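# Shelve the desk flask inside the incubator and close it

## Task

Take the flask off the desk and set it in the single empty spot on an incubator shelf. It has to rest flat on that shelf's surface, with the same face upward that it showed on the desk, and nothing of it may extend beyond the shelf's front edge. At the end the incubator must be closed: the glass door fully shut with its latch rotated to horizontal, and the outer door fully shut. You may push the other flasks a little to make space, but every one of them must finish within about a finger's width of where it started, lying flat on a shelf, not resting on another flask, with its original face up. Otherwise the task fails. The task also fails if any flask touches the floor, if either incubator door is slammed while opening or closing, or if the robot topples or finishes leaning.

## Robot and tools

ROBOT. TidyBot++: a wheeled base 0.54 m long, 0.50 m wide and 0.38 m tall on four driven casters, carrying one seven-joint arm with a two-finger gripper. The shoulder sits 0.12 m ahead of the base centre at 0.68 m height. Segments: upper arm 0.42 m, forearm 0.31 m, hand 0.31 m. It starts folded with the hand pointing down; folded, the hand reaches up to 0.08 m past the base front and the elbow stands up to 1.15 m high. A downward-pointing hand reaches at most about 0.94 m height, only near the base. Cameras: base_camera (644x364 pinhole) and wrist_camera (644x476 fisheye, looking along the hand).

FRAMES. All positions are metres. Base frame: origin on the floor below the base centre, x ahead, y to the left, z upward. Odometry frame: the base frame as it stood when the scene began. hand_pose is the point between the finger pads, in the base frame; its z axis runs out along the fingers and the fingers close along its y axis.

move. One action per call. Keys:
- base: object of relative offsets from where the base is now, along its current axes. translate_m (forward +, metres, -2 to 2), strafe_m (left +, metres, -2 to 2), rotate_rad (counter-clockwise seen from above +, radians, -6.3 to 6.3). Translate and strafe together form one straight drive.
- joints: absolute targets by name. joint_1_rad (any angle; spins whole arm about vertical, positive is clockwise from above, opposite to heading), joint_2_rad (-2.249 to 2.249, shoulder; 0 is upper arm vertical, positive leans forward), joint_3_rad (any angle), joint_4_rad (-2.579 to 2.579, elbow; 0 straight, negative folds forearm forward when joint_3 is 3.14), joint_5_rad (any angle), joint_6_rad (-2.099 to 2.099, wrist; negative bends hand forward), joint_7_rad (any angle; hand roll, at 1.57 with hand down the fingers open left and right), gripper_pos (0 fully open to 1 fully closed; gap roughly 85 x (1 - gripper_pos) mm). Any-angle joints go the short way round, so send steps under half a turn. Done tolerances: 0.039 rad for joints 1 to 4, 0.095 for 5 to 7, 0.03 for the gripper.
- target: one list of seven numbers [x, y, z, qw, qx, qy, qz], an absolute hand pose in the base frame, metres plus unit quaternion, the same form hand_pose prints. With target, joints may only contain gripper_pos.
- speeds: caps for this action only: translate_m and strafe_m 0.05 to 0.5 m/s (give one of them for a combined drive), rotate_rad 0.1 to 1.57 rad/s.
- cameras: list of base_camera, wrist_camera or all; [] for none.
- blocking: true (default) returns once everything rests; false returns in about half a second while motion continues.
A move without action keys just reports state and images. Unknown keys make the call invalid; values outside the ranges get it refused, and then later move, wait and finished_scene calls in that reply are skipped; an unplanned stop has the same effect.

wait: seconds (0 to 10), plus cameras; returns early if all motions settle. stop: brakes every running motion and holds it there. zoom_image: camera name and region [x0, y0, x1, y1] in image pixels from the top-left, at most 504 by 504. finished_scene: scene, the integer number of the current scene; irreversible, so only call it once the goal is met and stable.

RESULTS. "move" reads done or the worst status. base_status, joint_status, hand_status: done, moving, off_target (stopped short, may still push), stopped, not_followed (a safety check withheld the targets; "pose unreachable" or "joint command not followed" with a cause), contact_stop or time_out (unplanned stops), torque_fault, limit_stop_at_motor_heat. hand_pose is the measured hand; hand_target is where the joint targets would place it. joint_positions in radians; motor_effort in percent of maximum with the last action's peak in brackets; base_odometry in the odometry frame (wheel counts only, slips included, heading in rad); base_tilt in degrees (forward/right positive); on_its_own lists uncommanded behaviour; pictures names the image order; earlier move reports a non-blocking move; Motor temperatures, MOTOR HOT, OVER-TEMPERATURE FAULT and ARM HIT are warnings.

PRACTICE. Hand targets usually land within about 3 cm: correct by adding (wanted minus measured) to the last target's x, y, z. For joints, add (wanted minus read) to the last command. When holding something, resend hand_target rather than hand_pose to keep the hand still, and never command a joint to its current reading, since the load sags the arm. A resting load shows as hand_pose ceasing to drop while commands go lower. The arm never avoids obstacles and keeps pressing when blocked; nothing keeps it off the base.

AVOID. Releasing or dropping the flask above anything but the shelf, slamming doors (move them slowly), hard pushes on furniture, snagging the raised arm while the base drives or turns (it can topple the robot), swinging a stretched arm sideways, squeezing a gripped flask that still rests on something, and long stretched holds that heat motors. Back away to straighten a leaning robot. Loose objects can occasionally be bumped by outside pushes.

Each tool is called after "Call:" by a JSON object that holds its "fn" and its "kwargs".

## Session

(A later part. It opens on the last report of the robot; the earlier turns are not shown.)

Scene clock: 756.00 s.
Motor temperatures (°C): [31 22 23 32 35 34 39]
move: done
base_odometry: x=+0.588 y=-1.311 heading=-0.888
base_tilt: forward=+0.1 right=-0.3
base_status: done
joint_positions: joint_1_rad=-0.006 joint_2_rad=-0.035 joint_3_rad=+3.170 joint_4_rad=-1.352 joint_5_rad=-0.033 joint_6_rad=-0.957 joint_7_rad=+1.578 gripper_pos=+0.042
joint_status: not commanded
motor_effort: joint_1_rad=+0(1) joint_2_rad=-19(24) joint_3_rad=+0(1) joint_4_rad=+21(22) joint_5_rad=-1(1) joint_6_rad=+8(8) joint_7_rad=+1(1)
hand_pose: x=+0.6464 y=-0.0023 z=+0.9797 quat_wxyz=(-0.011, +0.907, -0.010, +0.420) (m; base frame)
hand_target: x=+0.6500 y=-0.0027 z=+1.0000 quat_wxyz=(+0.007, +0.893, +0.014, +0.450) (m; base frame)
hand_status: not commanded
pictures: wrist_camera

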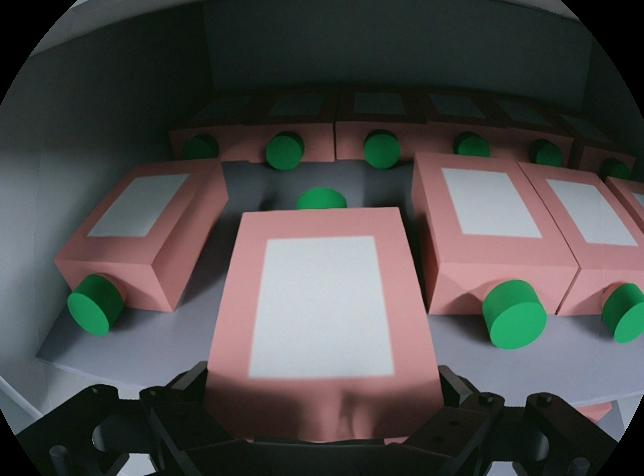

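Call:
{"fn": "move", "kwargs": {"base": {"translate_m": 0.015}, "speeds": {"translate_m": 0.06}, "cameras": []}}

Call:
{"fn": "move", "kwargs": {"target": [0.65, -0.0027, 0.99, 0.007, 0.893, 0.014, 0.45], "cameras": ["wrist_camera"]}}

Call:
{"fn": "move", "kwargs": {"target": [0.65, -0.0027, 0.98, 0.007, 0.893, 0.014, 0.45], "cameras": ["wrist_camera"]}}

Scene clock: 765.90 s.
Motor temperatures (°C): [31 22 23 32 35 34 39]
move: done
base_odometry: x=+0.598 y=-1.322 heading=-0.888
base_tilt: forward=+0.0 right=-0.3
base_status: done
joint_positions: joint_1_rad=-0.006 joint_2_rad=-0.037 joint_3_rad=+3.170 joint_4_rad=-1.353 joint_5_rad=-0.033 joint_6_rad=-0.955 joint_7_rad=+1.578 gripper_pos=+0.042
joint_status: not commanded
motor_effort: joint_1_rad=-1(1) joint_2_rad=-19(23) joint_3_rad=+0(2) joint_4_rad=+22(22) joint_5_rad=+0(1) joint_6_rad=+8(8) joint_7_rad=+0(1)
hand_pose: x=+0.6459 y=-0.0023 z=+0.9813 quat_wxyz=(-0.011, +0.907, -0.010, +0.422) (m; base frame)
hand_target: x=+0.6500 y=-0.0027 z=+1.0000 quat_wxyz=(+0.007, +0.893, +0.014, +0.450) (m; base frame)
hand_status: not commanded
pictures: none
No camera images: "cameras" was empty.

Scene clock: 766.57 s.
Motor temperatures (°C): [31 22 23 32 35 34 39]
move: off_target
base_odometry: x=+0.598 y=-1.322 heading=-0.888
base_tilt: forward=+0.1 right=-0.3
base_status: not commanded
joint_positions: joint_1_rad=-0.006 joint_2_rad=-0.041 joint_3_rad=+3.170 joint_4_rad=-1.387 joint_5_rad=-0.033 joint_6_rad=-0.922 joint_7_rad=+1.578 gripper_pos=+0.042
joint_status: not commanded
motor_effort: joint_1_rad=-1(1) joint_2_rad=-19(20) joint_3_rad=+0(2) joint_4_rad=+21(22) joint_5_rad=-1(1) joint_6_rad=+7(8) joint_7_rad=+0(1)
hand_pose: x=+0.6474 y=-0.0025 z=+0.9727 quat_wxyz=(-0.011, +0.906, -0.011, +0.423) (m; base frame)
hand_target: x=+0.6500 y=-0.0027 z=+0.9900 quat_wxyz=(+0.007, +0.893, +0.014, +0.450) (m; base frame)
hand_status: off_target (0.018 m and 4.9 deg from the pose sent, 0.010 m and 5.0 deg at the start)
pictures: wrist_camera

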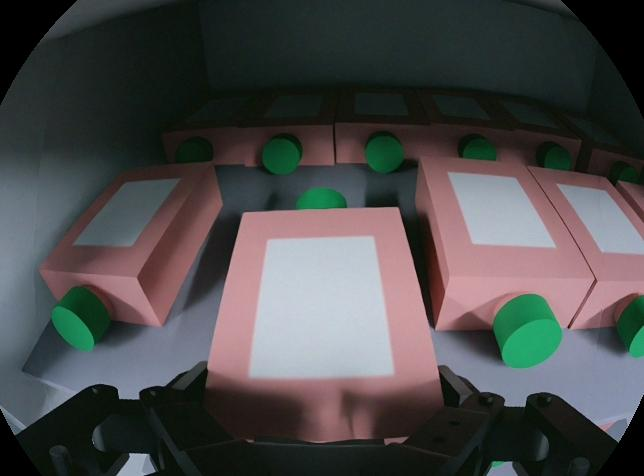

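Scene clock: 767.23 s.
Motor temperatures (°C): [31 22 23 32 35 34 39]
move: off_target
base_odometry: x=+0.598 y=-1.322 heading=-0.888
base_tilt: forward=+0.0 right=-0.3
base_status: not commanded
joint_positions: joint_1_rad=-0.006 joint_2_rad=-0.053 joint_3_rad=+3.170 joint_4_rad=-1.415 joint_5_rad=-0.033 joint_6_rad=-0.884 joint_7_rad=+1.578 gripper_pos=+0.042
joint_status: not commanded
motor_effort: joint_1_rad=+0(1) joint_2_rad=-17(20) joint_3_rad=+0(1) joint_4_rad=+19(21) joint_5_rad=+0(1) joint_6_rad=+7(8) joint_7_rad=+0(1)
hand_pose: x=+0.6474 y=-0.0027 z=+0.9728 quat_wxyz=(-0.011, +0.901, -0.011, +0.433) (m; base frame)
hand_target: x=+0.6500 y=-0.0027 z=+0.9800 quat_wxyz=(+0.007, +0.893, +0.014, +0.450) (m; base frame)
hand_status: off_target (0.008 m and 4.1 deg from the pose sent, 0.008 m and 4.9 deg at the start)
pictures: wrist_camera

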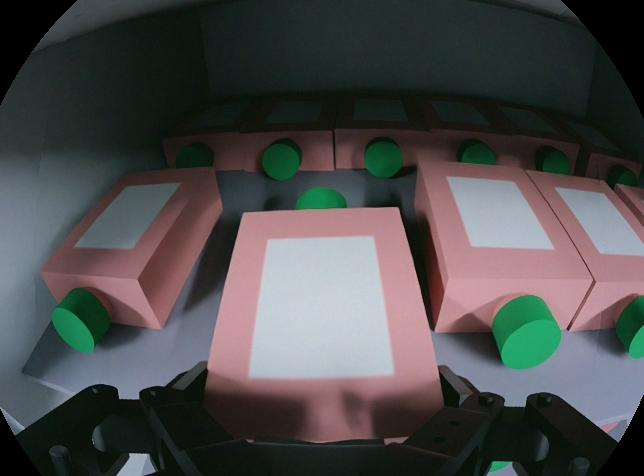

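Call:
{"fn": "move", "kwargs": {"target": [0.65, -0.0027, 0.979, 0.007, 0.905, 0.014, 0.425], "cameras": ["wrist_camera"]}}

Scene clock: 773.50 s.
Motor temperatures (°C): [31 22 23 32 35 34 39]
move: off_target
base_odometry: x=+0.598 y=-1.322 heading=-0.888
base_tilt: forward=+0.0 right=-0.3
base_status: not commanded
joint_positions: joint_1_rad=-0.006 joint_2_rad=-0.034 joint_3_rad=+3.170 joint_4_rad=-1.381 joint_5_rad=-0.033 joint_6_rad=-0.914 joint_7_rad=+1.578 gripper_pos=+0.042
joint_status: not commanded
motor_effort: joint_1_rad=+0(1) joint_2_rad=-20(21) joint_3_rad=-1(1) joint_4_rad=+21(23) joint_5_rad=+0(1) joint_6_rad=+8(8) joint_7_rad=+0(1)
hand_pose: x=+0.6517 y=-0.0025 z=+0.9742 quat_wxyz=(-0.010, +0.904, -0.011, +0.426) (m; base frame)
hand_target: x=+0.6500 y=-0.0027 z=+0.9790 quat_wxyz=(+0.007, +0.905, +0.014, +0.425) (m; base frame)
hand_status: off_target (0.005 m and 3.5 deg from the pose sent, 0.007 m and 3.7 deg at the start)
pictures: wrist_camera

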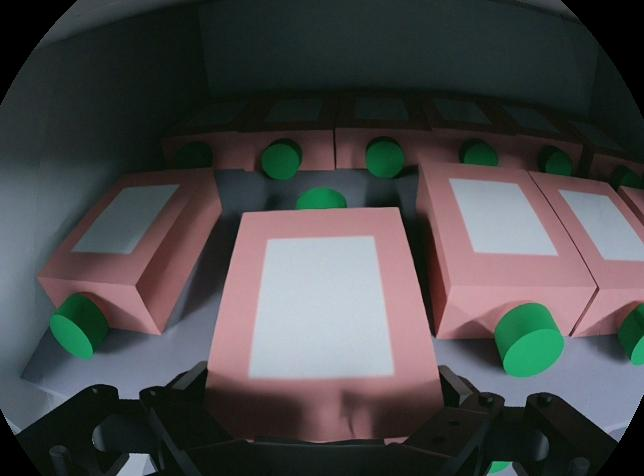

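Call:
{"fn": "move", "kwargs": {"target": [0.65, -0.0027, 0.972, 0.007, 0.911, 0.014, 0.412], "cameras": []}}

Call:
{"fn": "move", "kwargs": {"target": [0.65, -0.0027, 0.965, 0.007, 0.911, 0.014, 0.412], "cameras": ["wrist_camera"]}}

Scene clock: 787.93 s.
Motor temperatures (°C): [31 21 23 32 35 34 39]
move: off_target
base_odometry: x=+0.598 y=-1.322 heading=-0.888
base_tilt: forward=+0.0 right=-0.3
base_status: not commanded
joint_positions: joint_1_rad=-0.006 joint_2_rad=-0.025 joint_3_rad=+3.170 joint_4_rad=-1.368 joint_5_rad=-0.033 joint_6_rad=-0.930 joint_7_rad=+1.578 gripper_pos=+0.042
joint_status: not commanded
motor_effort: joint_1_rad=-1(1) joint_2_rad=-20(21) joint_3_rad=-1(1) joint_4_rad=+21(22) joint_5_rad=+0(1) joint_6_rad=+7(8) joint_7_rad=+1(1)
hand_pose: x=+0.6526 y=-0.0023 z=+0.9728 quat_wxyz=(-0.010, +0.907, -0.010, +0.421) (m; base frame)
hand_target: x=+0.6500 y=-0.0027 z=+0.9720 quat_wxyz=(+0.007, +0.911, +0.014, +0.412) (m; base frame)
hand_status: off_target (0.003 m and 3.6 deg from the pose sent, 0.003 m and 3.9 deg at the start)
pictures: none
No camera images: "cameras" was empty.

Scene clock: 788.53 s.
Motor temperatures (°C): [31 21 23 32 35 34 39]
move: off_target
base_odometry: x=+0.598 y=-1.322 heading=-0.888
base_tilt: forward=+0.1 right=-0.3
base_status: not commanded
joint_positions: joint_1_rad=-0.006 joint_2_rad=-0.026 joint_3_rad=+3.170 joint_4_rad=-1.369 joint_5_rad=-0.033 joint_6_rad=-0.929 joint_7_rad=+1.578 gripper_pos=+0.042
joint_status: not commanded
motor_effort: joint_1_rad=+0(1) joint_2_rad=-19(20) joint_3_rad=-1(1) joint_4_rad=+20(22) joint_5_rad=+0(1) joint_6_rad=+6(8) joint_7_rad=+0(1)
hand_pose: x=+0.6526 y=-0.0023 z=+0.9725 quat_wxyz=(-0.010, +0.907, -0.010, +0.421) (m; base frame)
hand_target: x=+0.6500 y=-0.0027 z=+0.9650 quat_wxyz=(+0.007, +0.911, +0.014, +0.412) (m; base frame)
hand_status: off_target (0.008 m and 3.6 deg from the pose sent, 0.008 m and 3.6 deg at the start)
pictures: wrist_camera

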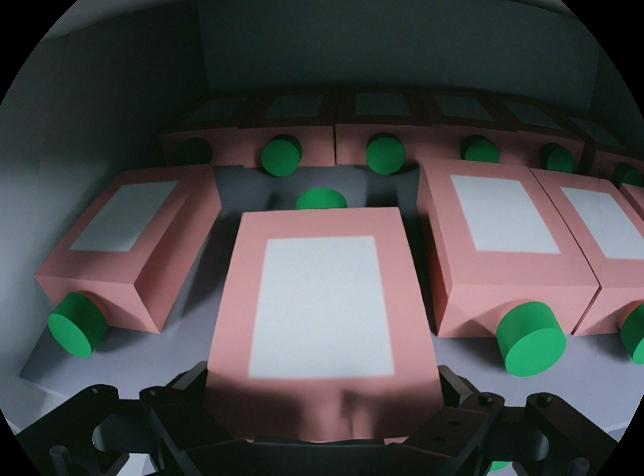

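Call:
{"fn": "move", "kwargs": {"target": [0.65, -0.0027, 0.957, 0.007, 0.916, 0.014, 0.40], "cameras": ["wrist_camera"]}}

Scene clock: 793.97 s.
Motor temperatures (°C): [31 21 23 31 35 34 39]
move: off_target
base_odometry: x=+0.598 y=-1.322 heading=-0.888
base_tilt: forward=+0.1 right=-0.3
base_status: not commanded
joint_positions: joint_1_rad=-0.006 joint_2_rad=-0.025 joint_3_rad=+3.170 joint_4_rad=-1.368 joint_5_rad=-0.033 joint_6_rad=-0.930 joint_7_rad=+1.578 gripper_pos=+0.042
joint_status: not commanded
motor_effort: joint_1_rad=+0(1) joint_2_rad=-18(19) joint_3_rad=-1(1) joint_4_rad=+19(20) joint_5_rad=+0(1) joint_6_rad=+7(7) joint_7_rad=+1(1)
hand_pose: x=+0.6527 y=-0.0023 z=+0.9724 quat_wxyz=(-0.010, +0.907, -0.010, +0.421) (m; base frame)
hand_target: x=+0.6500 y=-0.0027 z=+0.9570 quat_wxyz=(+0.007, +0.916, +0.014, +0.400) (m; base frame)
hand_status: off_target (0.016 m and 4.3 deg from the pose sent, 0.016 m and 4.3 deg at the start)
pictures: wrist_camera

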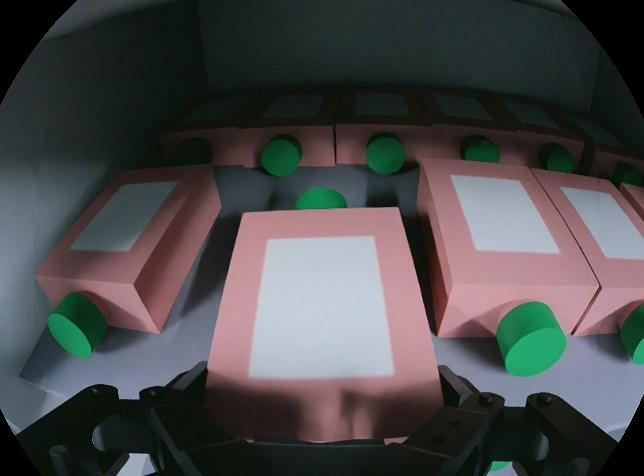

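Call:
{"fn": "move", "kwargs": {"target": [0.65, -0.0027, 0.976, 0.007, 0.909, 0.014, 0.417], "cameras": []}}

Call:
{"fn": "move", "kwargs": {"joints": {"gripper_pos": 0.0}, "cameras": ["wrist_camera"]}}

Scene clock: 806.67 s.
Motor temperatures (°C): [31 21 23 31 35 34 39]
move: off_target
base_odometry: x=+0.598 y=-1.322 heading=-0.888
base_tilt: forward=+0.1 right=-0.3
base_status: not commanded
joint_positions: joint_1_rad=-0.006 joint_2_rad=-0.025 joint_3_rad=+3.170 joint_4_rad=-1.364 joint_5_rad=-0.033 joint_6_rad=-0.930 joint_7_rad=+1.578 gripper_pos=+0.042
joint_status: not commanded
motor_effort: joint_1_rad=-1(1) joint_2_rad=-20(21) joint_3_rad=+0(1) joint_4_rad=+21(22) joint_5_rad=+0(0) joint_6_rad=+8(8) joint_7_rad=+1(1)
hand_pose: x=+0.6532 y=-0.0023 z=+0.9744 quat_wxyz=(-0.010, +0.906, -0.010, +0.422) (m; base frame)
hand_target: x=+0.6500 y=-0.0027 z=+0.9760 quat_wxyz=(+0.007, +0.909, +0.014, +0.417) (m; base frame)
hand_status: off_target (0.004 m and 3.5 deg from the pose sent, 0.005 m and 3.5 deg at the start)
pictures: none
No camera images: "cameras" was empty.

Scene clock: 807.43 s.
Motor temperatures (°C): [31 21 23 31 35 34 39]
move: done
base_odometry: x=+0.598 y=-1.322 heading=-0.888
base_tilt: forward=+0.0 right=-0.3
base_status: not commanded
joint_positions: joint_1_rad=-0.006 joint_2_rad=-0.025 joint_3_rad=+3.170 joint_4_rad=-1.364 joint_5_rad=-0.033 joint_6_rad=-0.930 joint_7_rad=+1.578 gripper_pos=+0.000
joint_status: all done
motor_effort: joint_1_rad=+0(1) joint_2_rad=-20(20) joint_3_rad=+0(1) joint_4_rad=+21(22) joint_5_rad=+0(1) joint_6_rad=+7(8) joint_7_rad=+0(1)
hand_pose: x=+0.6532 y=-0.0023 z=+0.9744 quat_wxyz=(-0.010, +0.906, -0.010, +0.422) (m; base frame)
hand_target: x=+0.6500 y=-0.0027 z=+0.9760 quat_wxyz=(+0.007, +0.909, +0.014, +0.417) (m; base frame)
hand_status: not commanded
pictures: wrist_camera

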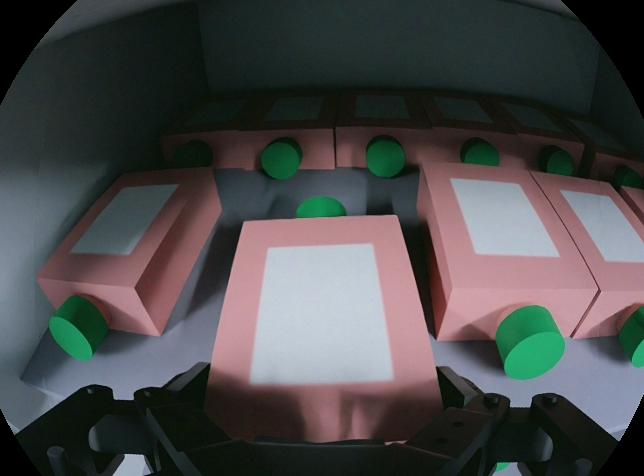

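Call:
{"fn": "move", "kwargs": {"base": {"translate_m": -0.1}, "speeds": {"translate_m": 0.06}, "cameras": ["wrist_camera"]}}

Scene clock: 816.87 s.
Motor temperatures (°C): [31 21 23 31 35 34 39]
move: done
base_odometry: x=+0.535 y=-1.245 heading=-0.888
base_tilt: forward=+0.0 right=-0.3
base_status: done
joint_positions: joint_1_rad=-0.006 joint_2_rad=-0.023 joint_3_rad=+3.170 joint_4_rad=-1.364 joint_5_rad=-0.033 joint_6_rad=-0.930 joint_7_rad=+1.578 gripper_pos=+0.000
joint_status: not commanded
motor_effort: joint_1_rad=+0(2) joint_2_rad=-20(23) joint_3_rad=+0(2) joint_4_rad=+20(21) joint_5_rad=+0(1) joint_6_rad=+7(7) joint_7_rad=+1(1)
hand_pose: x=+0.6537 y=-0.0023 z=+0.9740 quat_wxyz=(-0.010, +0.906, -0.010, +0.422) (m; base frame)
hand_target: x=+0.6500 y=-0.0027 z=+0.9760 quat_wxyz=(+0.007, +0.909, +0.014, +0.417) (m; base frame)
hand_status: not commanded
pictures: wrist_camera

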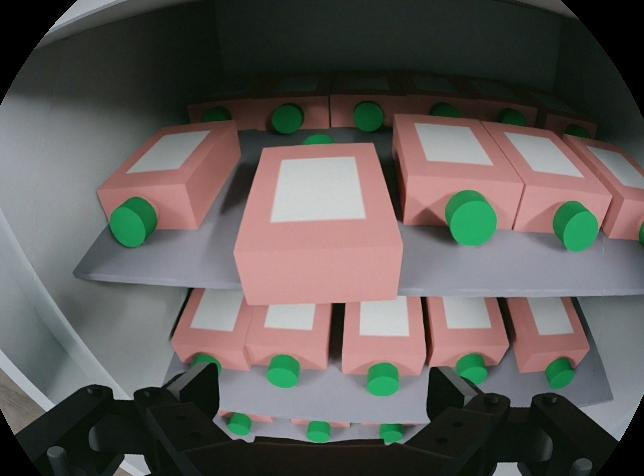

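Call:
{"fn": "move", "kwargs": {"joints": {"gripper_pos": 1.0}, "target": [0.62, -0.0027, 1.0, 0.007, 0.819, 0.014, 0.574], "cameras": ["wrist_camera"]}}

Scene clock: 832.10 s.
Motor temperatures (°C): [31 21 23 31 35 34 39]
move: off_target
base_odometry: x=+0.535 y=-1.245 heading=-0.888
base_tilt: forward=+0.1 right=-0.3
base_status: not commanded
joint_positions: joint_1_rad=-0.024 joint_2_rad=-0.238 joint_3_rad=+3.170 joint_4_rad=-1.758 joint_5_rad=-0.033 joint_6_rad=-0.455 joint_7_rad=+1.578 gripper_pos=+0.999
joint_status: all done
motor_effort: joint_1_rad=-1(1) joint_2_rad=-13(20) joint_3_rad=+0(1) joint_4_rad=+22(22) joint_5_rad=+0(1) joint_6_rad=+8(9) joint_7_rad=+0(1)
hand_pose: x=+0.6204 y=+0.0021 z=+0.9843 quat_wxyz=(-0.014, +0.835, -0.009, +0.551) (m; base frame)
hand_target: x=+0.6200 y=-0.0027 z=+1.0000 quat_wxyz=(+0.007, +0.819, +0.014, +0.574) (m; base frame)
hand_status: off_target (0.016 m and 4.8 deg from the pose sent, 0.043 m and 20.4 deg at the start)
pictures: wrist_camera

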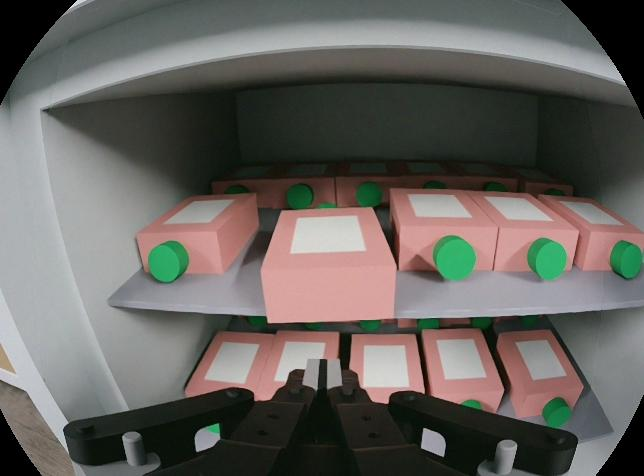

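Call:
{"fn": "move", "kwargs": {"base": {"translate_m":0.08,"strafe_m":0.003}, "speeds": {"translate_m":0.06}, "cameras": ["wrist_camera"]}}

Scene clock: 869.30 s.
Motor temperatures (°C): [31 21 23 31 35 34 39]
move: done
base_odometry: x=+0.588 y=-1.305 heading=-0.888
base_tilt: forward=+0.0 right=-0.3
base_status: done
joint_positions: joint_1_rad=-0.025 joint_2_rad=-0.244 joint_3_rad=+3.170 joint_4_rad=-1.759 joint_5_rad=-0.033 joint_6_rad=-0.451 joint_7_rad=+1.578 gripper_pos=+0.999
joint_status: not commanded
motor_effort: joint_1_rad=+0(1) joint_2_rad=-12(17) joint_3_rad=-1(2) joint_4_rad=+22(22) joint_5_rad=+1(1) joint_6_rad=+8(9) joint_7_rad=+0(1)
hand_pose: x=+0.6189 y=+0.0022 z=+0.9875 quat_wxyz=(-0.014, +0.832, -0.009, +0.554) (m; base frame)
hand_target: x=+0.6200 y=-0.0027 z=+1.0000 quat_wxyz=(+0.007, +0.819, +0.014, +0.574) (m; base frame)
hand_status: not commanded
pictures: wrist_camera

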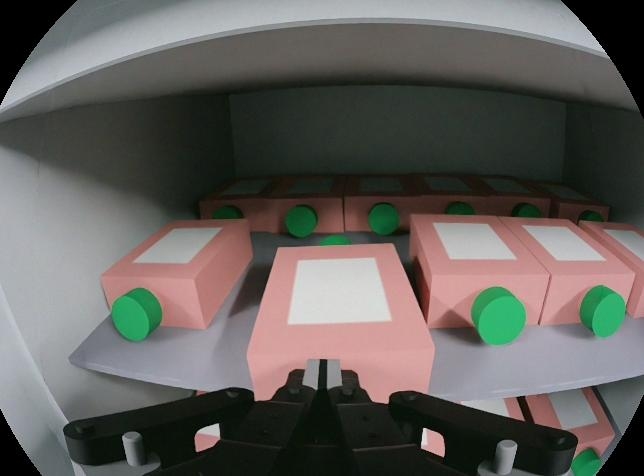

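Call:
{"fn": "move", "kwargs": {"base": {"strafe_m":-0.006}, "cameras": []}}

Call:
{"fn": "move", "kwargs": {"base": {"translate_m":0.02}, "speeds": {"translate_m":0.05}, "cameras": ["wrist_camera"]}}

Scene clock: 877.40 s.
Motor temperatures (°C): [31 21 23 31 35 34 39]
move: done
base_odometry: x=+0.583 y=-1.309 heading=-0.888
base_tilt: forward=+0.1 right=-0.3
base_status: done
joint_positions: joint_1_rad=-0.028 joint_2_rad=-0.244 joint_3_rad=+3.174 joint_4_rad=-1.759 joint_5_rad=-0.033 joint_6_rad=-0.451 joint_7_rad=+1.578 gripper_pos=+0.999
joint_status: not commanded
motor_effort: joint_1_rad=+1(3) joint_2_rad=-13(14) joint_3_rad=-1(4) joint_4_rad=+21(22) joint_5_rad=+0(1) joint_6_rad=+8(9) joint_7_rad=+1(1)
hand_pose: x=+0.6189 y=+0.0015 z=+0.9875 quat_wxyz=(-0.015, +0.832, -0.009, +0.554) (m; base frame)
hand_target: x=+0.6200 y=-0.0027 z=+1.0000 quat_wxyz=(+0.007, +0.819, +0.014, +0.574) (m; base frame)
hand_status: not commanded
pictures: none
No camera images: "cameras" was empty.

Scene clock: 878.27 s.
Motor temperatures (°C): [31 21 23 31 35 34 39]
move: done
base_odometry: x=+0.596 y=-1.324 heading=-0.888
base_tilt: forward=+0.0 right=-0.4
base_status: done
joint_positions: joint_1_rad=-0.028 joint_2_rad=-0.246 joint_3_rad=+3.174 joint_4_rad=-1.760 joint_5_rad=-0.033 joint_6_rad=-0.450 joint_7_rad=+1.578 gripper_pos=+0.999
joint_status: not commanded
motor_effort: joint_1_rad=+0(1) joint_2_rad=-12(16) joint_3_rad=+0(1) joint_4_rad=+22(22) joint_5_rad=+0(0) joint_6_rad=+8(9) joint_7_rad=+1(1)
hand_pose: x=+0.6183 y=+0.0014 z=+0.9888 quat_wxyz=(-0.015, +0.831, -0.009, +0.555) (m; base frame)
hand_target: x=+0.6200 y=-0.0027 z=+1.0000 quat_wxyz=(+0.007, +0.819, +0.014, +0.574) (m; base frame)
hand_status: not commanded
pictures: wrist_camera

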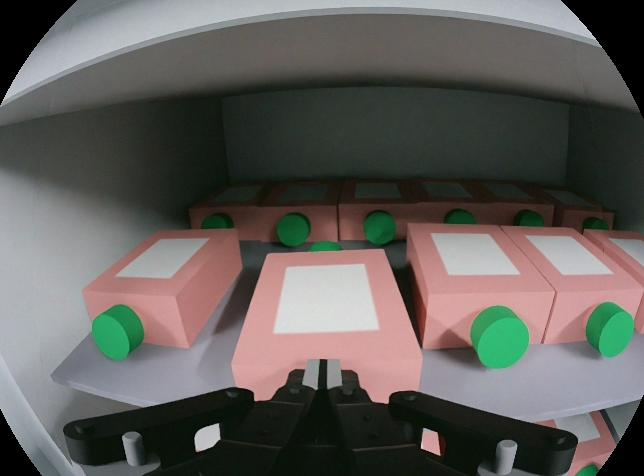

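Call:
{"fn": "move", "kwargs": {"base": {"translate_m":0.02,"strafe_m":-0.002}, "speeds": {"translate_m":0.05}, "cameras": ["wrist_camera"]}}

Scene clock: 882.73 s.
Motor temperatures (°C): [31 21 23 31 35 34 39]
move: done
base_odometry: x=+0.607 y=-1.341 heading=-0.888
base_tilt: forward=-0.1 right=-0.3
base_status: done
joint_positions: joint_1_rad=-0.028 joint_2_rad=-0.248 joint_3_rad=+3.174 joint_4_rad=-1.760 joint_5_rad=-0.033 joint_6_rad=-0.450 joint_7_rad=+1.578 gripper_pos=+0.999
joint_status: not commanded
motor_effort: joint_1_rad=+0(1) joint_2_rad=-12(16) joint_3_rad=+0(2) joint_4_rad=+22(22) joint_5_rad=+0(1) joint_6_rad=+8(9) joint_7_rad=+1(1)
hand_pose: x=+0.6177 y=+0.0014 z=+0.9899 quat_wxyz=(-0.015, +0.831, -0.009, +0.556) (m; base frame)
hand_target: x=+0.6200 y=-0.0027 z=+1.0000 quat_wxyz=(+0.007, +0.819, +0.014, +0.574) (m; base frame)
hand_status: not commanded
pictures: wrist_camera

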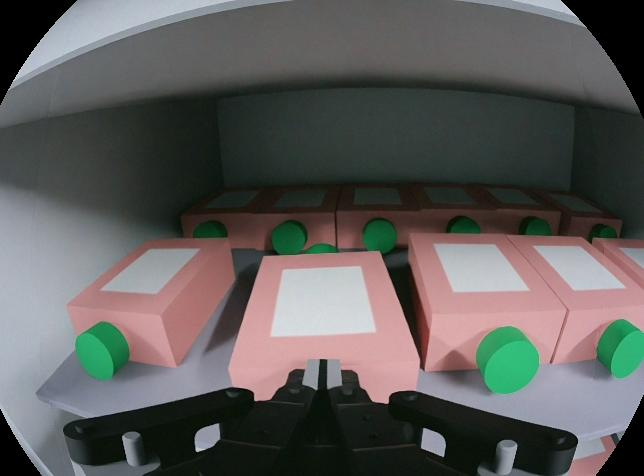

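Call:
{"fn": "move", "kwargs": {"base": {"translate_m":0.012}, "speeds": {"translate_m":0.05}, "cameras": ["wrist_camera"]}}

Call:
{"fn": "zoom_image", "kwargs": {"camera": "wrist_camera", "region": [40, 180, 640, 460]}}

Scene clock: 893.43 s.
Motor temperatures (°C): [31 21 23 31 35 34 39]
move: done
base_odometry: x=+0.614 y=-1.351 heading=-0.889
base_tilt: forward=+0.0 right=-0.3
base_status: done
joint_positions: joint_1_rad=-0.028 joint_2_rad=-0.249 joint_3_rad=+3.174 joint_4_rad=-1.760 joint_5_rad=-0.033 joint_6_rad=-0.448 joint_7_rad=+1.578 gripper_pos=+0.999
joint_status: not commanded
motor_effort: joint_1_rad=+0(1) joint_2_rad=-13(14) joint_3_rad=+0(2) joint_4_rad=+22(22) joint_5_rad=+0(1) joint_6_rad=+8(9) joint_7_rad=+0(1)
hand_pose: x=+0.6176 y=+0.0014 z=+0.9903 quat_wxyz=(-0.015, +0.830, -0.009, +0.557) (m; base frame)
hand_target: x=+0.6200 y=-0.0027 z=+1.0000 quat_wxyz=(+0.007, +0.819, +0.014, +0.574) (m; base frame)
hand_status: not commanded
pictures: wrist_camera

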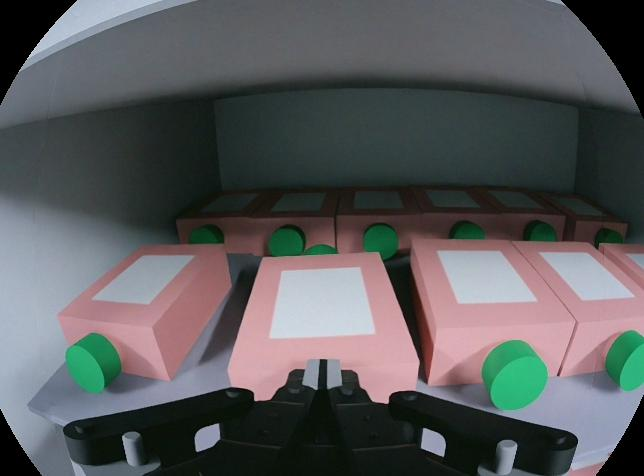

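Region (40, 180, 640, 460) is 600x280 pixels. A region can be at most 504 by 504 pixels.

Call:
{"fn": "move", "kwargs": {"base": {"translate_m":0.014}, "speeds": {"translate_m":0.05}, "cameras": ["wrist_camera"]}}

Call:
{"fn": "move", "kwargs": {"base": {"translate_m":-0.12}, "speeds": {"translate_m":0.1}, "cameras": ["wrist_camera"]}}

Scene clock: 920.07 s.
Motor temperatures (°C): [31 21 23 31 35 34 39]
move: done
base_odometry: x=+0.623 y=-1.362 heading=-0.889
base_tilt: forward=+0.0 right=-0.3
base_status: done
joint_positions: joint_1_rad=-0.028 joint_2_rad=-0.250 joint_3_rad=+3.174 joint_4_rad=-1.760 joint_5_rad=-0.033 joint_6_rad=-0.448 joint_7_rad=+1.578 gripper_pos=+0.999
joint_status: not commanded
motor_effort: joint_1_rad=-1(1) joint_2_rad=-13(15) joint_3_rad=-1(2) joint_4_rad=+21(22) joint_5_rad=+0(0) joint_6_rad=+8(9) joint_7_rad=+0(1)
hand_pose: x=+0.6174 y=+0.0014 z=+0.9909 quat_wxyz=(-0.015, +0.830, -0.009, +0.558) (m; base frame)
hand_target: x=+0.6200 y=-0.0027 z=+1.0000 quat_wxyz=(+0.007, +0.819, +0.014, +0.574) (m; base frame)
hand_status: not commanded
pictures: wrist_camera

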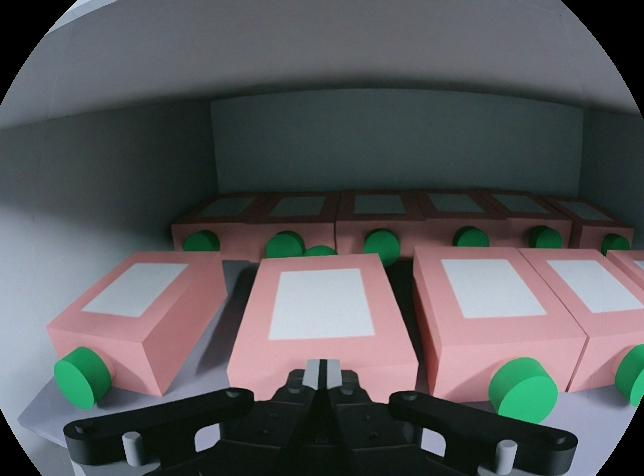

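Scene clock: 921.80 s.
Motor temperatures (°C): [31 21 23 31 35 34 39]
move: done
base_odometry: x=+0.547 y=-1.269 heading=-0.889
base_tilt: forward=+0.0 right=-0.3
base_status: done
joint_positions: joint_1_rad=-0.028 joint_2_rad=-0.252 joint_3_rad=+3.174 joint_4_rad=-1.761 joint_5_rad=-0.033 joint_6_rad=-0.447 joint_7_rad=+1.578 gripper_pos=+0.999
joint_status: not commanded
motor_effort: joint_1_rad=+0(1) joint_2_rad=-12(15) joint_3_rad=-1(3) joint_4_rad=+22(22) joint_5_rad=+0(1) joint_6_rad=+9(9) joint_7_rad=+1(1)
hand_pose: x=+0.6166 y=+0.0013 z=+0.9920 quat_wxyz=(-0.015, +0.829, -0.009, +0.559) (m; base frame)
hand_target: x=+0.6200 y=-0.0027 z=+1.0000 quat_wxyz=(+0.007, +0.819, +0.014, +0.574) (m; base frame)
hand_status: not commanded
pictures: wrist_camera

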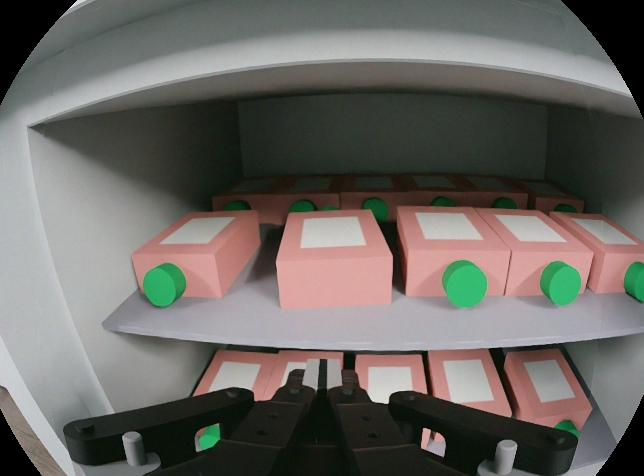

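Call:
{"fn": "move", "kwargs": {"base": {"translate_m":-0.5}, "speeds": {"translate_m":0.25}}}

Scene clock: 927.67 s.
Motor temperatures (°C): [31 21 23 31 35 34 39]
move: done
base_odometry: x=+0.232 y=-0.881 heading=-0.889
base_tilt: forward=+0.0 right=-0.4
base_status: done
joint_positions: joint_1_rad=-0.028 joint_2_rad=-0.254 joint_3_rad=+3.174 joint_4_rad=-1.762 joint_5_rad=-0.033 joint_6_rad=-0.447 joint_7_rad=+1.578 gripper_pos=+0.999
joint_status: not commanded
motor_effort: joint_1_rad=+1(1) joint_2_rad=-12(16) joint_3_rad=-1(2) joint_4_rad=+22(23) joint_5_rad=+0(1) joint_6_rad=+9(9) joint_7_rad=+1(1)
hand_pose: x=+0.6160 y=+0.0013 z=+0.9928 quat_wxyz=(-0.015, +0.829, -0.009, +0.559) (m; base frame)
hand_target: x=+0.6200 y=-0.0027 z=+1.0000 quat_wxyz=(+0.007, +0.819, +0.014, +0.574) (m; base frame)
hand_status: not commanded
pictures: base_camera, wrist_camera

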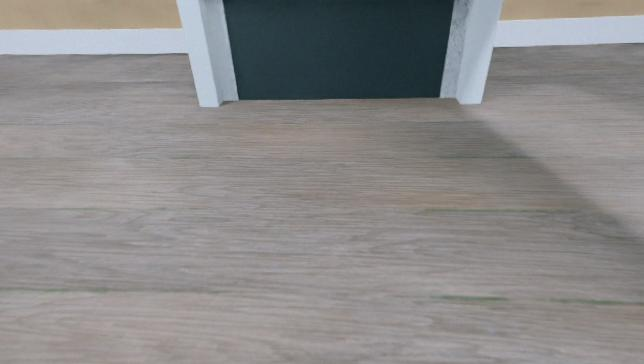

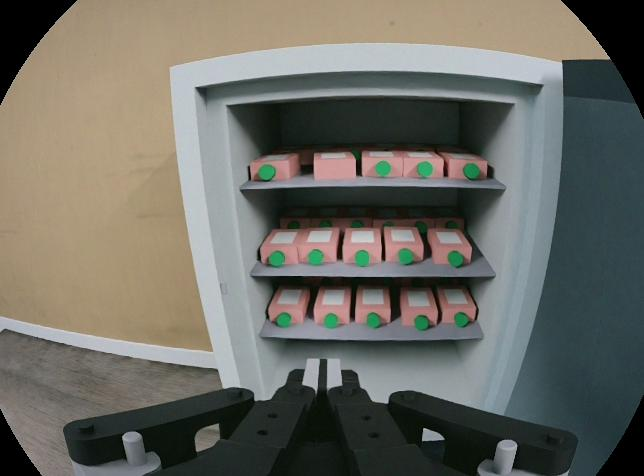

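Call:
{"fn": "move", "kwargs": {"base": {"translate_m":-0.45}, "speeds": {"translate_m":0.3}, "cameras": []}}

Call:
{"fn": "move", "kwargs": {"base": {"rotate_rad":-0.3}, "joints": {"joint_6_rad":-0.1}}}

Call:
{"fn": "zoom_image", "kwargs": {"camera": "wrist_camera", "region": [140, 50, 640, 420]}}

Scene clock: 938.40 s.
Motor temperatures (°C): [31 21 23 31 35 34 39]
move: done
base_odometry: x=-0.052 y=-0.531 heading=-0.888
base_tilt: forward=+0.1 right=-0.3
base_status: done
joint_positions: joint_1_rad=-0.028 joint_2_rad=-0.255 joint_3_rad=+3.174 joint_4_rad=-1.762 joint_5_rad=-0.033 joint_6_rad=-0.446 joint_7_rad=+1.578 gripper_pos=+0.999
joint_status: not commanded
motor_effort: joint_1_rad=-1(2) joint_2_rad=-12(15) joint_3_rad=-1(2) joint_4_rad=+22(22) joint_5_rad=+0(1) joint_6_rad=+8(9) joint_7_rad=+1(1)
hand_pose: x=+0.6159 y=+0.0013 z=+0.9927 quat_wxyz=(-0.015, +0.829, -0.009, +0.560) (m; base frame)
hand_target: x=+0.6200 y=-0.0027 z=+1.0000 quat_wxyz=(+0.007, +0.819, +0.014, +0.574) (m; base frame)
hand_status: not commanded
pictures: none
No camera images: "cameras" was empty.

Scene clock: 939.57 s.
Motor temperatures (°C): [31 21 23 31 35 34 39]
move: done
base_odometry: x=-0.052 y=-0.531 heading=-1.188
base_tilt: forward=+0.1 right=-0.3
base_status: done
joint_positions: joint_1_rad=-0.033 joint_2_rad=-0.255 joint_3_rad=+3.185 joint_4_rad=-1.768 joint_5_rad=-0.033 joint_6_rad=-0.139 joint_7_rad=+1.578 gripper_pos=+0.999
joint_status: all done
motor_effort: joint_1_rad=+0(2) joint_2_rad=-13(14) joint_3_rad=-1(3) joint_4_rad=+22(24) joint_5_rad=+0(1) joint_6_rad=+9(10) joint_7_rad=+1(1)
hand_pose: x=+0.6375 y=-0.0060 z=+1.0819 quat_wxyz=(-0.012, +0.735, -0.015, +0.678) (m; base frame)
hand_target: x=+0.6384 y=-0.0047 z=+1.0921 quat_wxyz=(+0.011, +0.723, +0.010, +0.691) (m; base frame)
hand_status: not commanded
pictures: base_camera, wrist_camera

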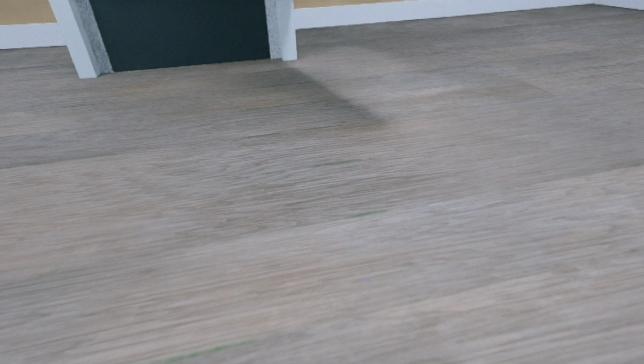

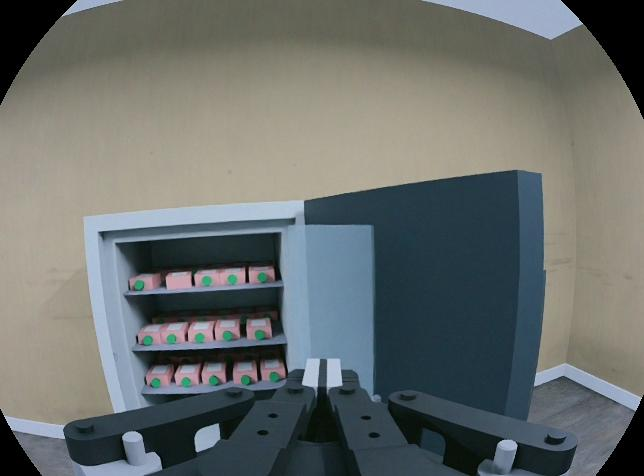

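Scaled by 1.008.

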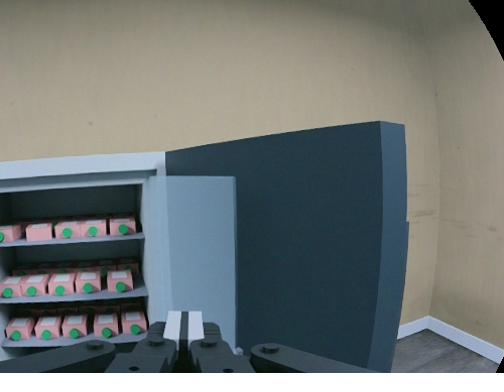

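Call:
{"fn": "move", "kwargs": {"base": {"rotate_rad":0.299}, "joints": {"joint_6_rad":-0.35}, "cameras": []}}

Call:
{"fn": "move", "kwargs": {"base": {"strafe_m":-0.6,"translate_m":0.15}, "speeds": {"strafe_m":0.3}}}

Call:
{"fn": "zoom_image", "kwargs": {"camera": "wrist_camera", "region": [100, 100, 600, 476]}}

Scene clock: 984.63 s.
Motor temperatures (°C): [31 21 23 31 35 34 39]
move: done
base_odometry: x=-0.052 y=-0.531 heading=-0.890
base_tilt: forward=+0.0 right=-0.3
base_status: done
joint_positions: joint_1_rad=-0.038 joint_2_rad=-0.253 joint_3_rad=+3.184 joint_4_rad=-1.777 joint_5_rad=-0.033 joint_6_rad=-0.335 joint_7_rad=+1.578 gripper_pos=+0.999
joint_status: all done
motor_effort: joint_1_rad=+0(2) joint_2_rad=-12(14) joint_3_rad=-1(3) joint_4_rad=+22(24) joint_5_rad=+0(1) joint_6_rad=+8(10) joint_7_rad=+0(1)
hand_pose: x=+0.6269 y=+0.0001 z=+1.0154 quat_wxyz=(-0.015, +0.801, -0.011, +0.598) (m; base frame)
hand_target: x=+0.6252 y=-0.0030 z=+1.0156 quat_wxyz=(+0.008, +0.803, +0.013, +0.595) (m; base frame)
hand_status: not commanded
pictures: none
No camera images: "cameras" was empty.

Scene clock: 987.53 s.
Motor temperatures (°C): [31 21 23 31 35 34 39]
move: done
base_odometry: x=-0.424 y=-1.026 heading=-0.890
base_tilt: forward=+0.0 right=-0.3
base_status: done
joint_positions: joint_1_rad=-0.038 joint_2_rad=-0.253 joint_3_rad=+3.184 joint_4_rad=-1.777 joint_5_rad=-0.033 joint_6_rad=-0.335 joint_7_rad=+1.578 gripper_pos=+0.999
joint_status: not commanded
motor_effort: joint_1_rad=+0(2) joint_2_rad=-13(13) joint_3_rad=-1(3) joint_4_rad=+22(23) joint_5_rad=+0(1) joint_6_rad=+9(9) joint_7_rad=+1(1)
hand_pose: x=+0.6269 y=-0.0004 z=+1.0154 quat_wxyz=(-0.015, +0.801, -0.011, +0.598) (m; base frame)
hand_target: x=+0.6252 y=-0.0030 z=+1.0156 quat_wxyz=(+0.008, +0.803, +0.013, +0.595) (m; base frame)
hand_status: not commanded
pictures: base_camera, wrist_camera

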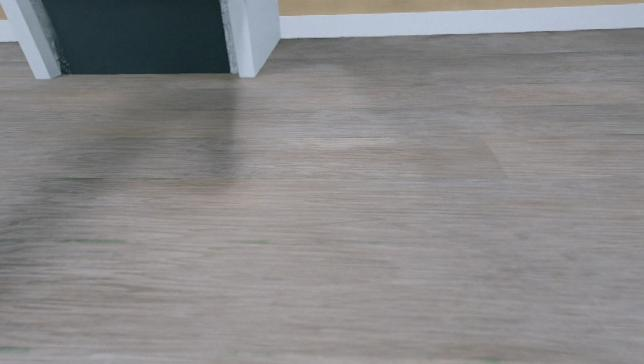

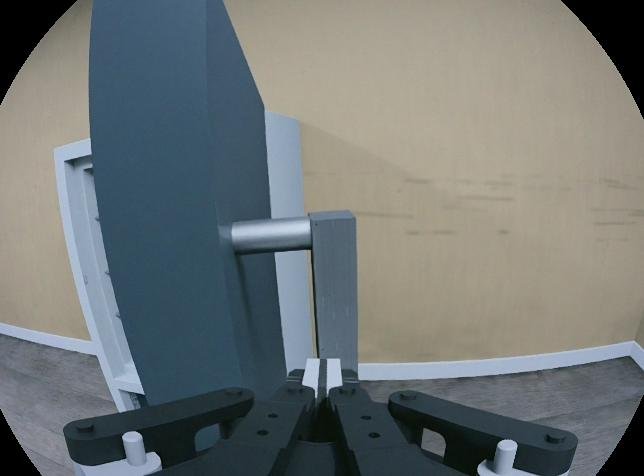

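Scaled by 1.008.

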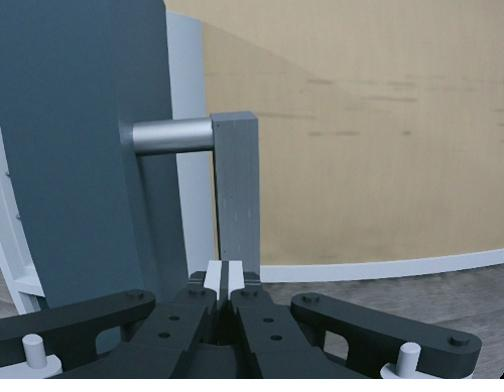

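Call:
{"fn": "move", "kwargs": {"base": {"translate_m":-0.25}, "speeds": {"translate_m":0.3}, "cameras": []}}

Call:
{"fn": "move", "kwargs": {"base": {"strafe_m":0.5}, "speeds": {"strafe_m":0.3}, "cameras": []}}

Call:
{"fn": "move", "kwargs": {"base": {"rotate_rad":-0.35}}}

Call:
{"fn": "zoom_image", "kwargs": {"camera": "wrist_camera", "region": [150, 30, 600, 400]}}

Scene clock: 1014.13 s.
Motor temperatures (°C): [31 21 23 31 35 34 39]
move: done
base_odometry: x=-0.581 y=-0.831 heading=-0.890
base_tilt: forward=+0.1 right=-0.3
base_status: done
joint_positions: joint_1_rad=-0.038 joint_2_rad=-0.256 joint_3_rad=+3.184 joint_4_rad=-1.777 joint_5_rad=-0.033 joint_6_rad=-0.335 joint_7_rad=+1.578 gripper_pos=+0.999
joint_status: not commanded
motor_effort: joint_1_rad=+1(1) joint_2_rad=-12(17) joint_3_rad=-1(2) joint_4_rad=+22(23) joint_5_rad=+0(1) joint_6_rad=+9(9) joint_7_rad=+0(1)
hand_pose: x=+0.6258 y=-0.0004 z=+1.0170 quat_wxyz=(-0.015, +0.800, -0.011, +0.599) (m; base frame)
hand_target: x=+0.6252 y=-0.0030 z=+1.0156 quat_wxyz=(+0.008, +0.803, +0.013, +0.595) (m; base frame)
hand_status: not commanded
pictures: none
No camera images: "cameras" was empty.

Scene clock: 1016.63 s.
Motor temperatures (°C): [31 21 23 31 35 34 39]
move: done
base_odometry: x=-0.193 y=-0.517 heading=-0.889
base_tilt: forward=+0.0 right=-0.3
base_status: done
joint_positions: joint_1_rad=-0.038 joint_2_rad=-0.256 joint_3_rad=+3.185 joint_4_rad=-1.777 joint_5_rad=-0.033 joint_6_rad=-0.335 joint_7_rad=+1.578 gripper_pos=+0.999
joint_status: not commanded
motor_effort: joint_1_rad=+0(3) joint_2_rad=-13(13) joint_3_rad=+0(4) joint_4_rad=+22(22) joint_5_rad=+0(1) joint_6_rad=+9(9) joint_7_rad=+1(1)
hand_pose: x=+0.6258 y=-0.0005 z=+1.0170 quat_wxyz=(-0.015, +0.800, -0.011, +0.599) (m; base frame)
hand_target: x=+0.6252 y=-0.0030 z=+1.0156 quat_wxyz=(+0.008, +0.803, +0.013, +0.595) (m; base frame)
hand_status: not commanded
pictures: none
No camera images: "cameras" was empty.

Scene clock: 1017.87 s.
Motor temperatures (°C): [31 21 23 31 35 34 39]
move: done
base_odometry: x=-0.193 y=-0.517 heading=-1.239
base_tilt: forward=+0.0 right=-0.3
base_status: done
joint_positions: joint_1_rad=-0.037 joint_2_rad=-0.256 joint_3_rad=+3.189 joint_4_rad=-1.777 joint_5_rad=-0.033 joint_6_rad=-0.335 joint_7_rad=+1.578 gripper_pos=+0.999
joint_status: not commanded
motor_effort: joint_1_rad=+0(2) joint_2_rad=-12(14) joint_3_rad=+0(3) joint_4_rad=+22(23) joint_5_rad=+0(1) joint_6_rad=+9(9) joint_7_rad=+1(1)
hand_pose: x=+0.6259 y=-0.0036 z=+1.0170 quat_wxyz=(-0.014, +0.800, -0.014, +0.599) (m; base frame)
hand_target: x=+0.6252 y=-0.0030 z=+1.0156 quat_wxyz=(+0.008, +0.803, +0.013, +0.595) (m; base frame)
hand_status: not commanded
pictures: base_camera, wrist_camera

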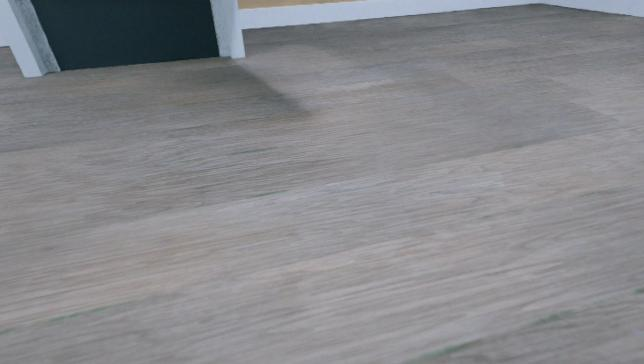

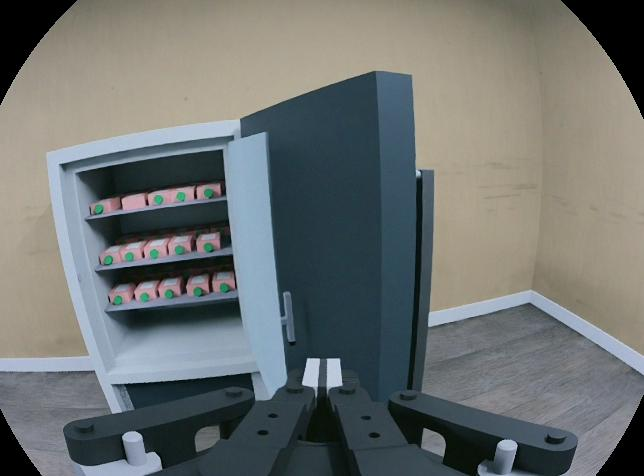

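Scaled by 1.120.

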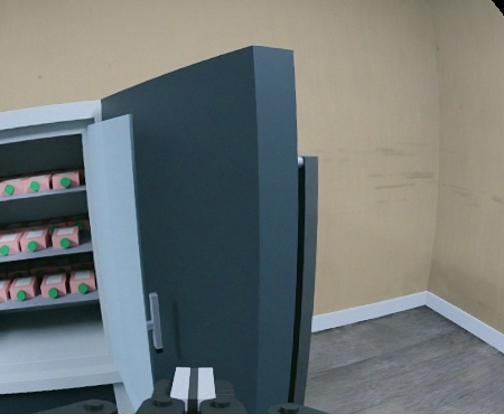

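Call:
{"fn": "move", "kwargs": {"base": {"rotate_rad":0.35}, "cameras": []}}

Call:
{"fn": "move", "kwargs": {"base": {"strafe_m":-0.2,"translate_m":0.46}, "speeds": {"strafe_m":0.25}}}

Scene clock: 1049.97 s.
Motor temperatures (°C): [31 21 23 31 35 34 39]
move: done
base_odometry: x=-0.193 y=-0.517 heading=-0.890
base_tilt: forward=+0.1 right=-0.3
base_status: done
joint_positions: joint_1_rad=-0.040 joint_2_rad=-0.256 joint_3_rad=+3.185 joint_4_rad=-1.777 joint_5_rad=-0.033 joint_6_rad=-0.335 joint_7_rad=+1.578 gripper_pos=+0.999
joint_status: not commanded
motor_effort: joint_1_rad=+1(2) joint_2_rad=-12(13) joint_3_rad=+0(3) joint_4_rad=+22(22) joint_5_rad=+0(1) joint_6_rad=+9(9) joint_7_rad=+1(1)
hand_pose: x=+0.6259 y=+0.0001 z=+1.0170 quat_wxyz=(-0.016, +0.800, -0.011, +0.599) (m; base frame)
hand_target: x=+0.6252 y=-0.0030 z=+1.0156 quat_wxyz=(+0.008, +0.803, +0.013, +0.595) (m; base frame)
hand_status: not commanded
pictures: none
No camera images: "cameras" was empty.

Scene clock: 1052.83 s.
Motor temperatures (°C): [31 21 23 31 35 34 39]
move: done
base_odometry: x=-0.059 y=-1.000 heading=-0.891
base_tilt: forward=+0.1 right=-0.3
base_status: done
joint_positions: joint_1_rad=-0.040 joint_2_rad=-0.252 joint_3_rad=+3.185 joint_4_rad=-1.777 joint_5_rad=-0.033 joint_6_rad=-0.335 joint_7_rad=+1.578 gripper_pos=+0.999
joint_status: not commanded
motor_effort: joint_1_rad=+0(1) joint_2_rad=-12(15) joint_3_rad=-1(2) joint_4_rad=+22(23) joint_5_rad=+0(1) joint_6_rad=+9(9) joint_7_rad=+0(1)
hand_pose: x=+0.6269 y=+0.0002 z=+1.0154 quat_wxyz=(-0.015, +0.801, -0.011, +0.598) (m; base frame)
hand_target: x=+0.6252 y=-0.0030 z=+1.0156 quat_wxyz=(+0.008, +0.803, +0.013, +0.595) (m; base frame)
hand_status: not commanded
pictures: base_camera, wrist_camera

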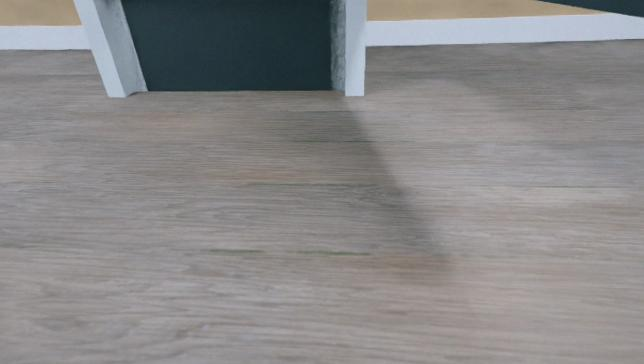

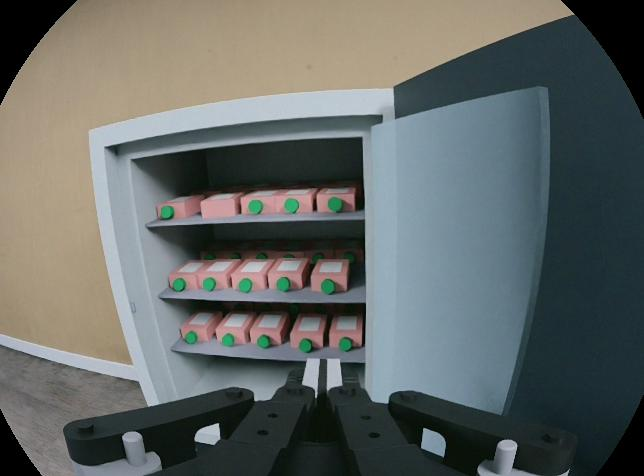

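Call:
{"fn": "move", "kwargs": {"base": {"strafe_m":-0.2,"translate_m":0.0}, "speeds": {"strafe_m":0.08}, "cameras": ["wrist_camera"]}}

Scene clock: 1062.27 s.
Motor temperatures (°C): [31 21 23 31 35 34 39]
move: done
base_odometry: x=-0.214 y=-1.126 heading=-0.890
base_tilt: forward=+0.0 right=-0.3
base_status: done
joint_positions: joint_1_rad=-0.045 joint_2_rad=-0.252 joint_3_rad=+3.182 joint_4_rad=-1.777 joint_5_rad=-0.033 joint_6_rad=-0.335 joint_7_rad=+1.578 gripper_pos=+0.999
joint_status: not commanded
motor_effort: joint_1_rad=-1(4) joint_2_rad=-13(13) joint_3_rad=-1(4) joint_4_rad=+22(23) joint_5_rad=+0(1) joint_6_rad=+9(9) joint_7_rad=+1(1)
hand_pose: x=+0.6268 y=+0.0044 z=+1.0154 quat_wxyz=(-0.017, +0.801, -0.007, +0.598) (m; base frame)
hand_target: x=+0.6252 y=-0.0030 z=+1.0156 quat_wxyz=(+0.008, +0.803, +0.013, +0.595) (m; base frame)
hand_status: not commanded
pictures: wrist_camera

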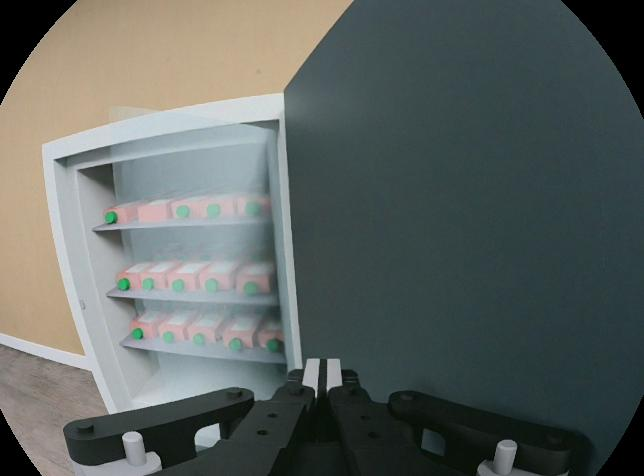

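Call:
{"fn": "move", "kwargs": {"base": {"strafe_m":-0.2,"translate_m":0.0}, "speeds": {"strafe_m":0.08}, "cameras": ["wrist_camera"]}}

Scene clock: 1086.37 s.
Motor temperatures (°C): [31 21 23 31 35 34 39]
move: done
base_odometry: x=-0.369 y=-1.251 heading=-0.889
base_tilt: forward=+0.0 right=-0.3
base_status: done
joint_positions: joint_1_rad=-0.211 joint_2_rad=-0.230 joint_3_rad=+2.982 joint_4_rad=-1.761 joint_5_rad=-0.033 joint_6_rad=-0.335 joint_7_rad=+1.578 gripper_pos=+0.999
joint_status: not commanded
motor_effort: joint_1_rad=+29(33) joint_2_rad=-18(20) joint_3_rad=+36(40) joint_4_rad=+19(25) joint_5_rad=+10(11) joint_6_rad=+5(12) joint_7_rad=+1(1)
hand_pose: x=+0.5936 y=+0.2006 z=+1.0117 quat_wxyz=(-0.106, +0.790, +0.151, +0.585) (m; base frame)
hand_target: x=+0.6252 y=-0.0030 z=+1.0156 quat_wxyz=(+0.008, +0.803, +0.013, +0.595) (m; base frame)
hand_status: not commanded
pictures: wrist_camera

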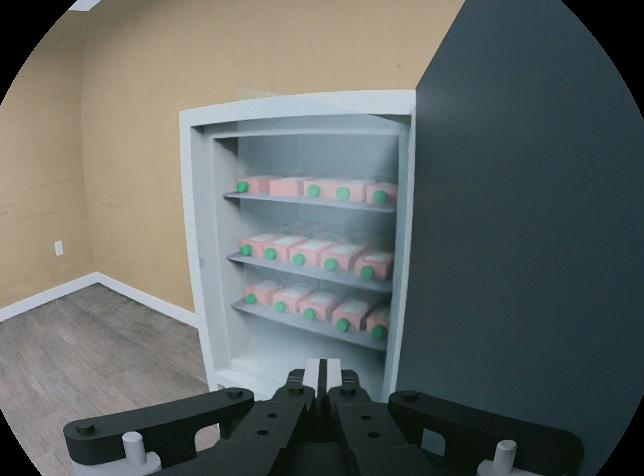

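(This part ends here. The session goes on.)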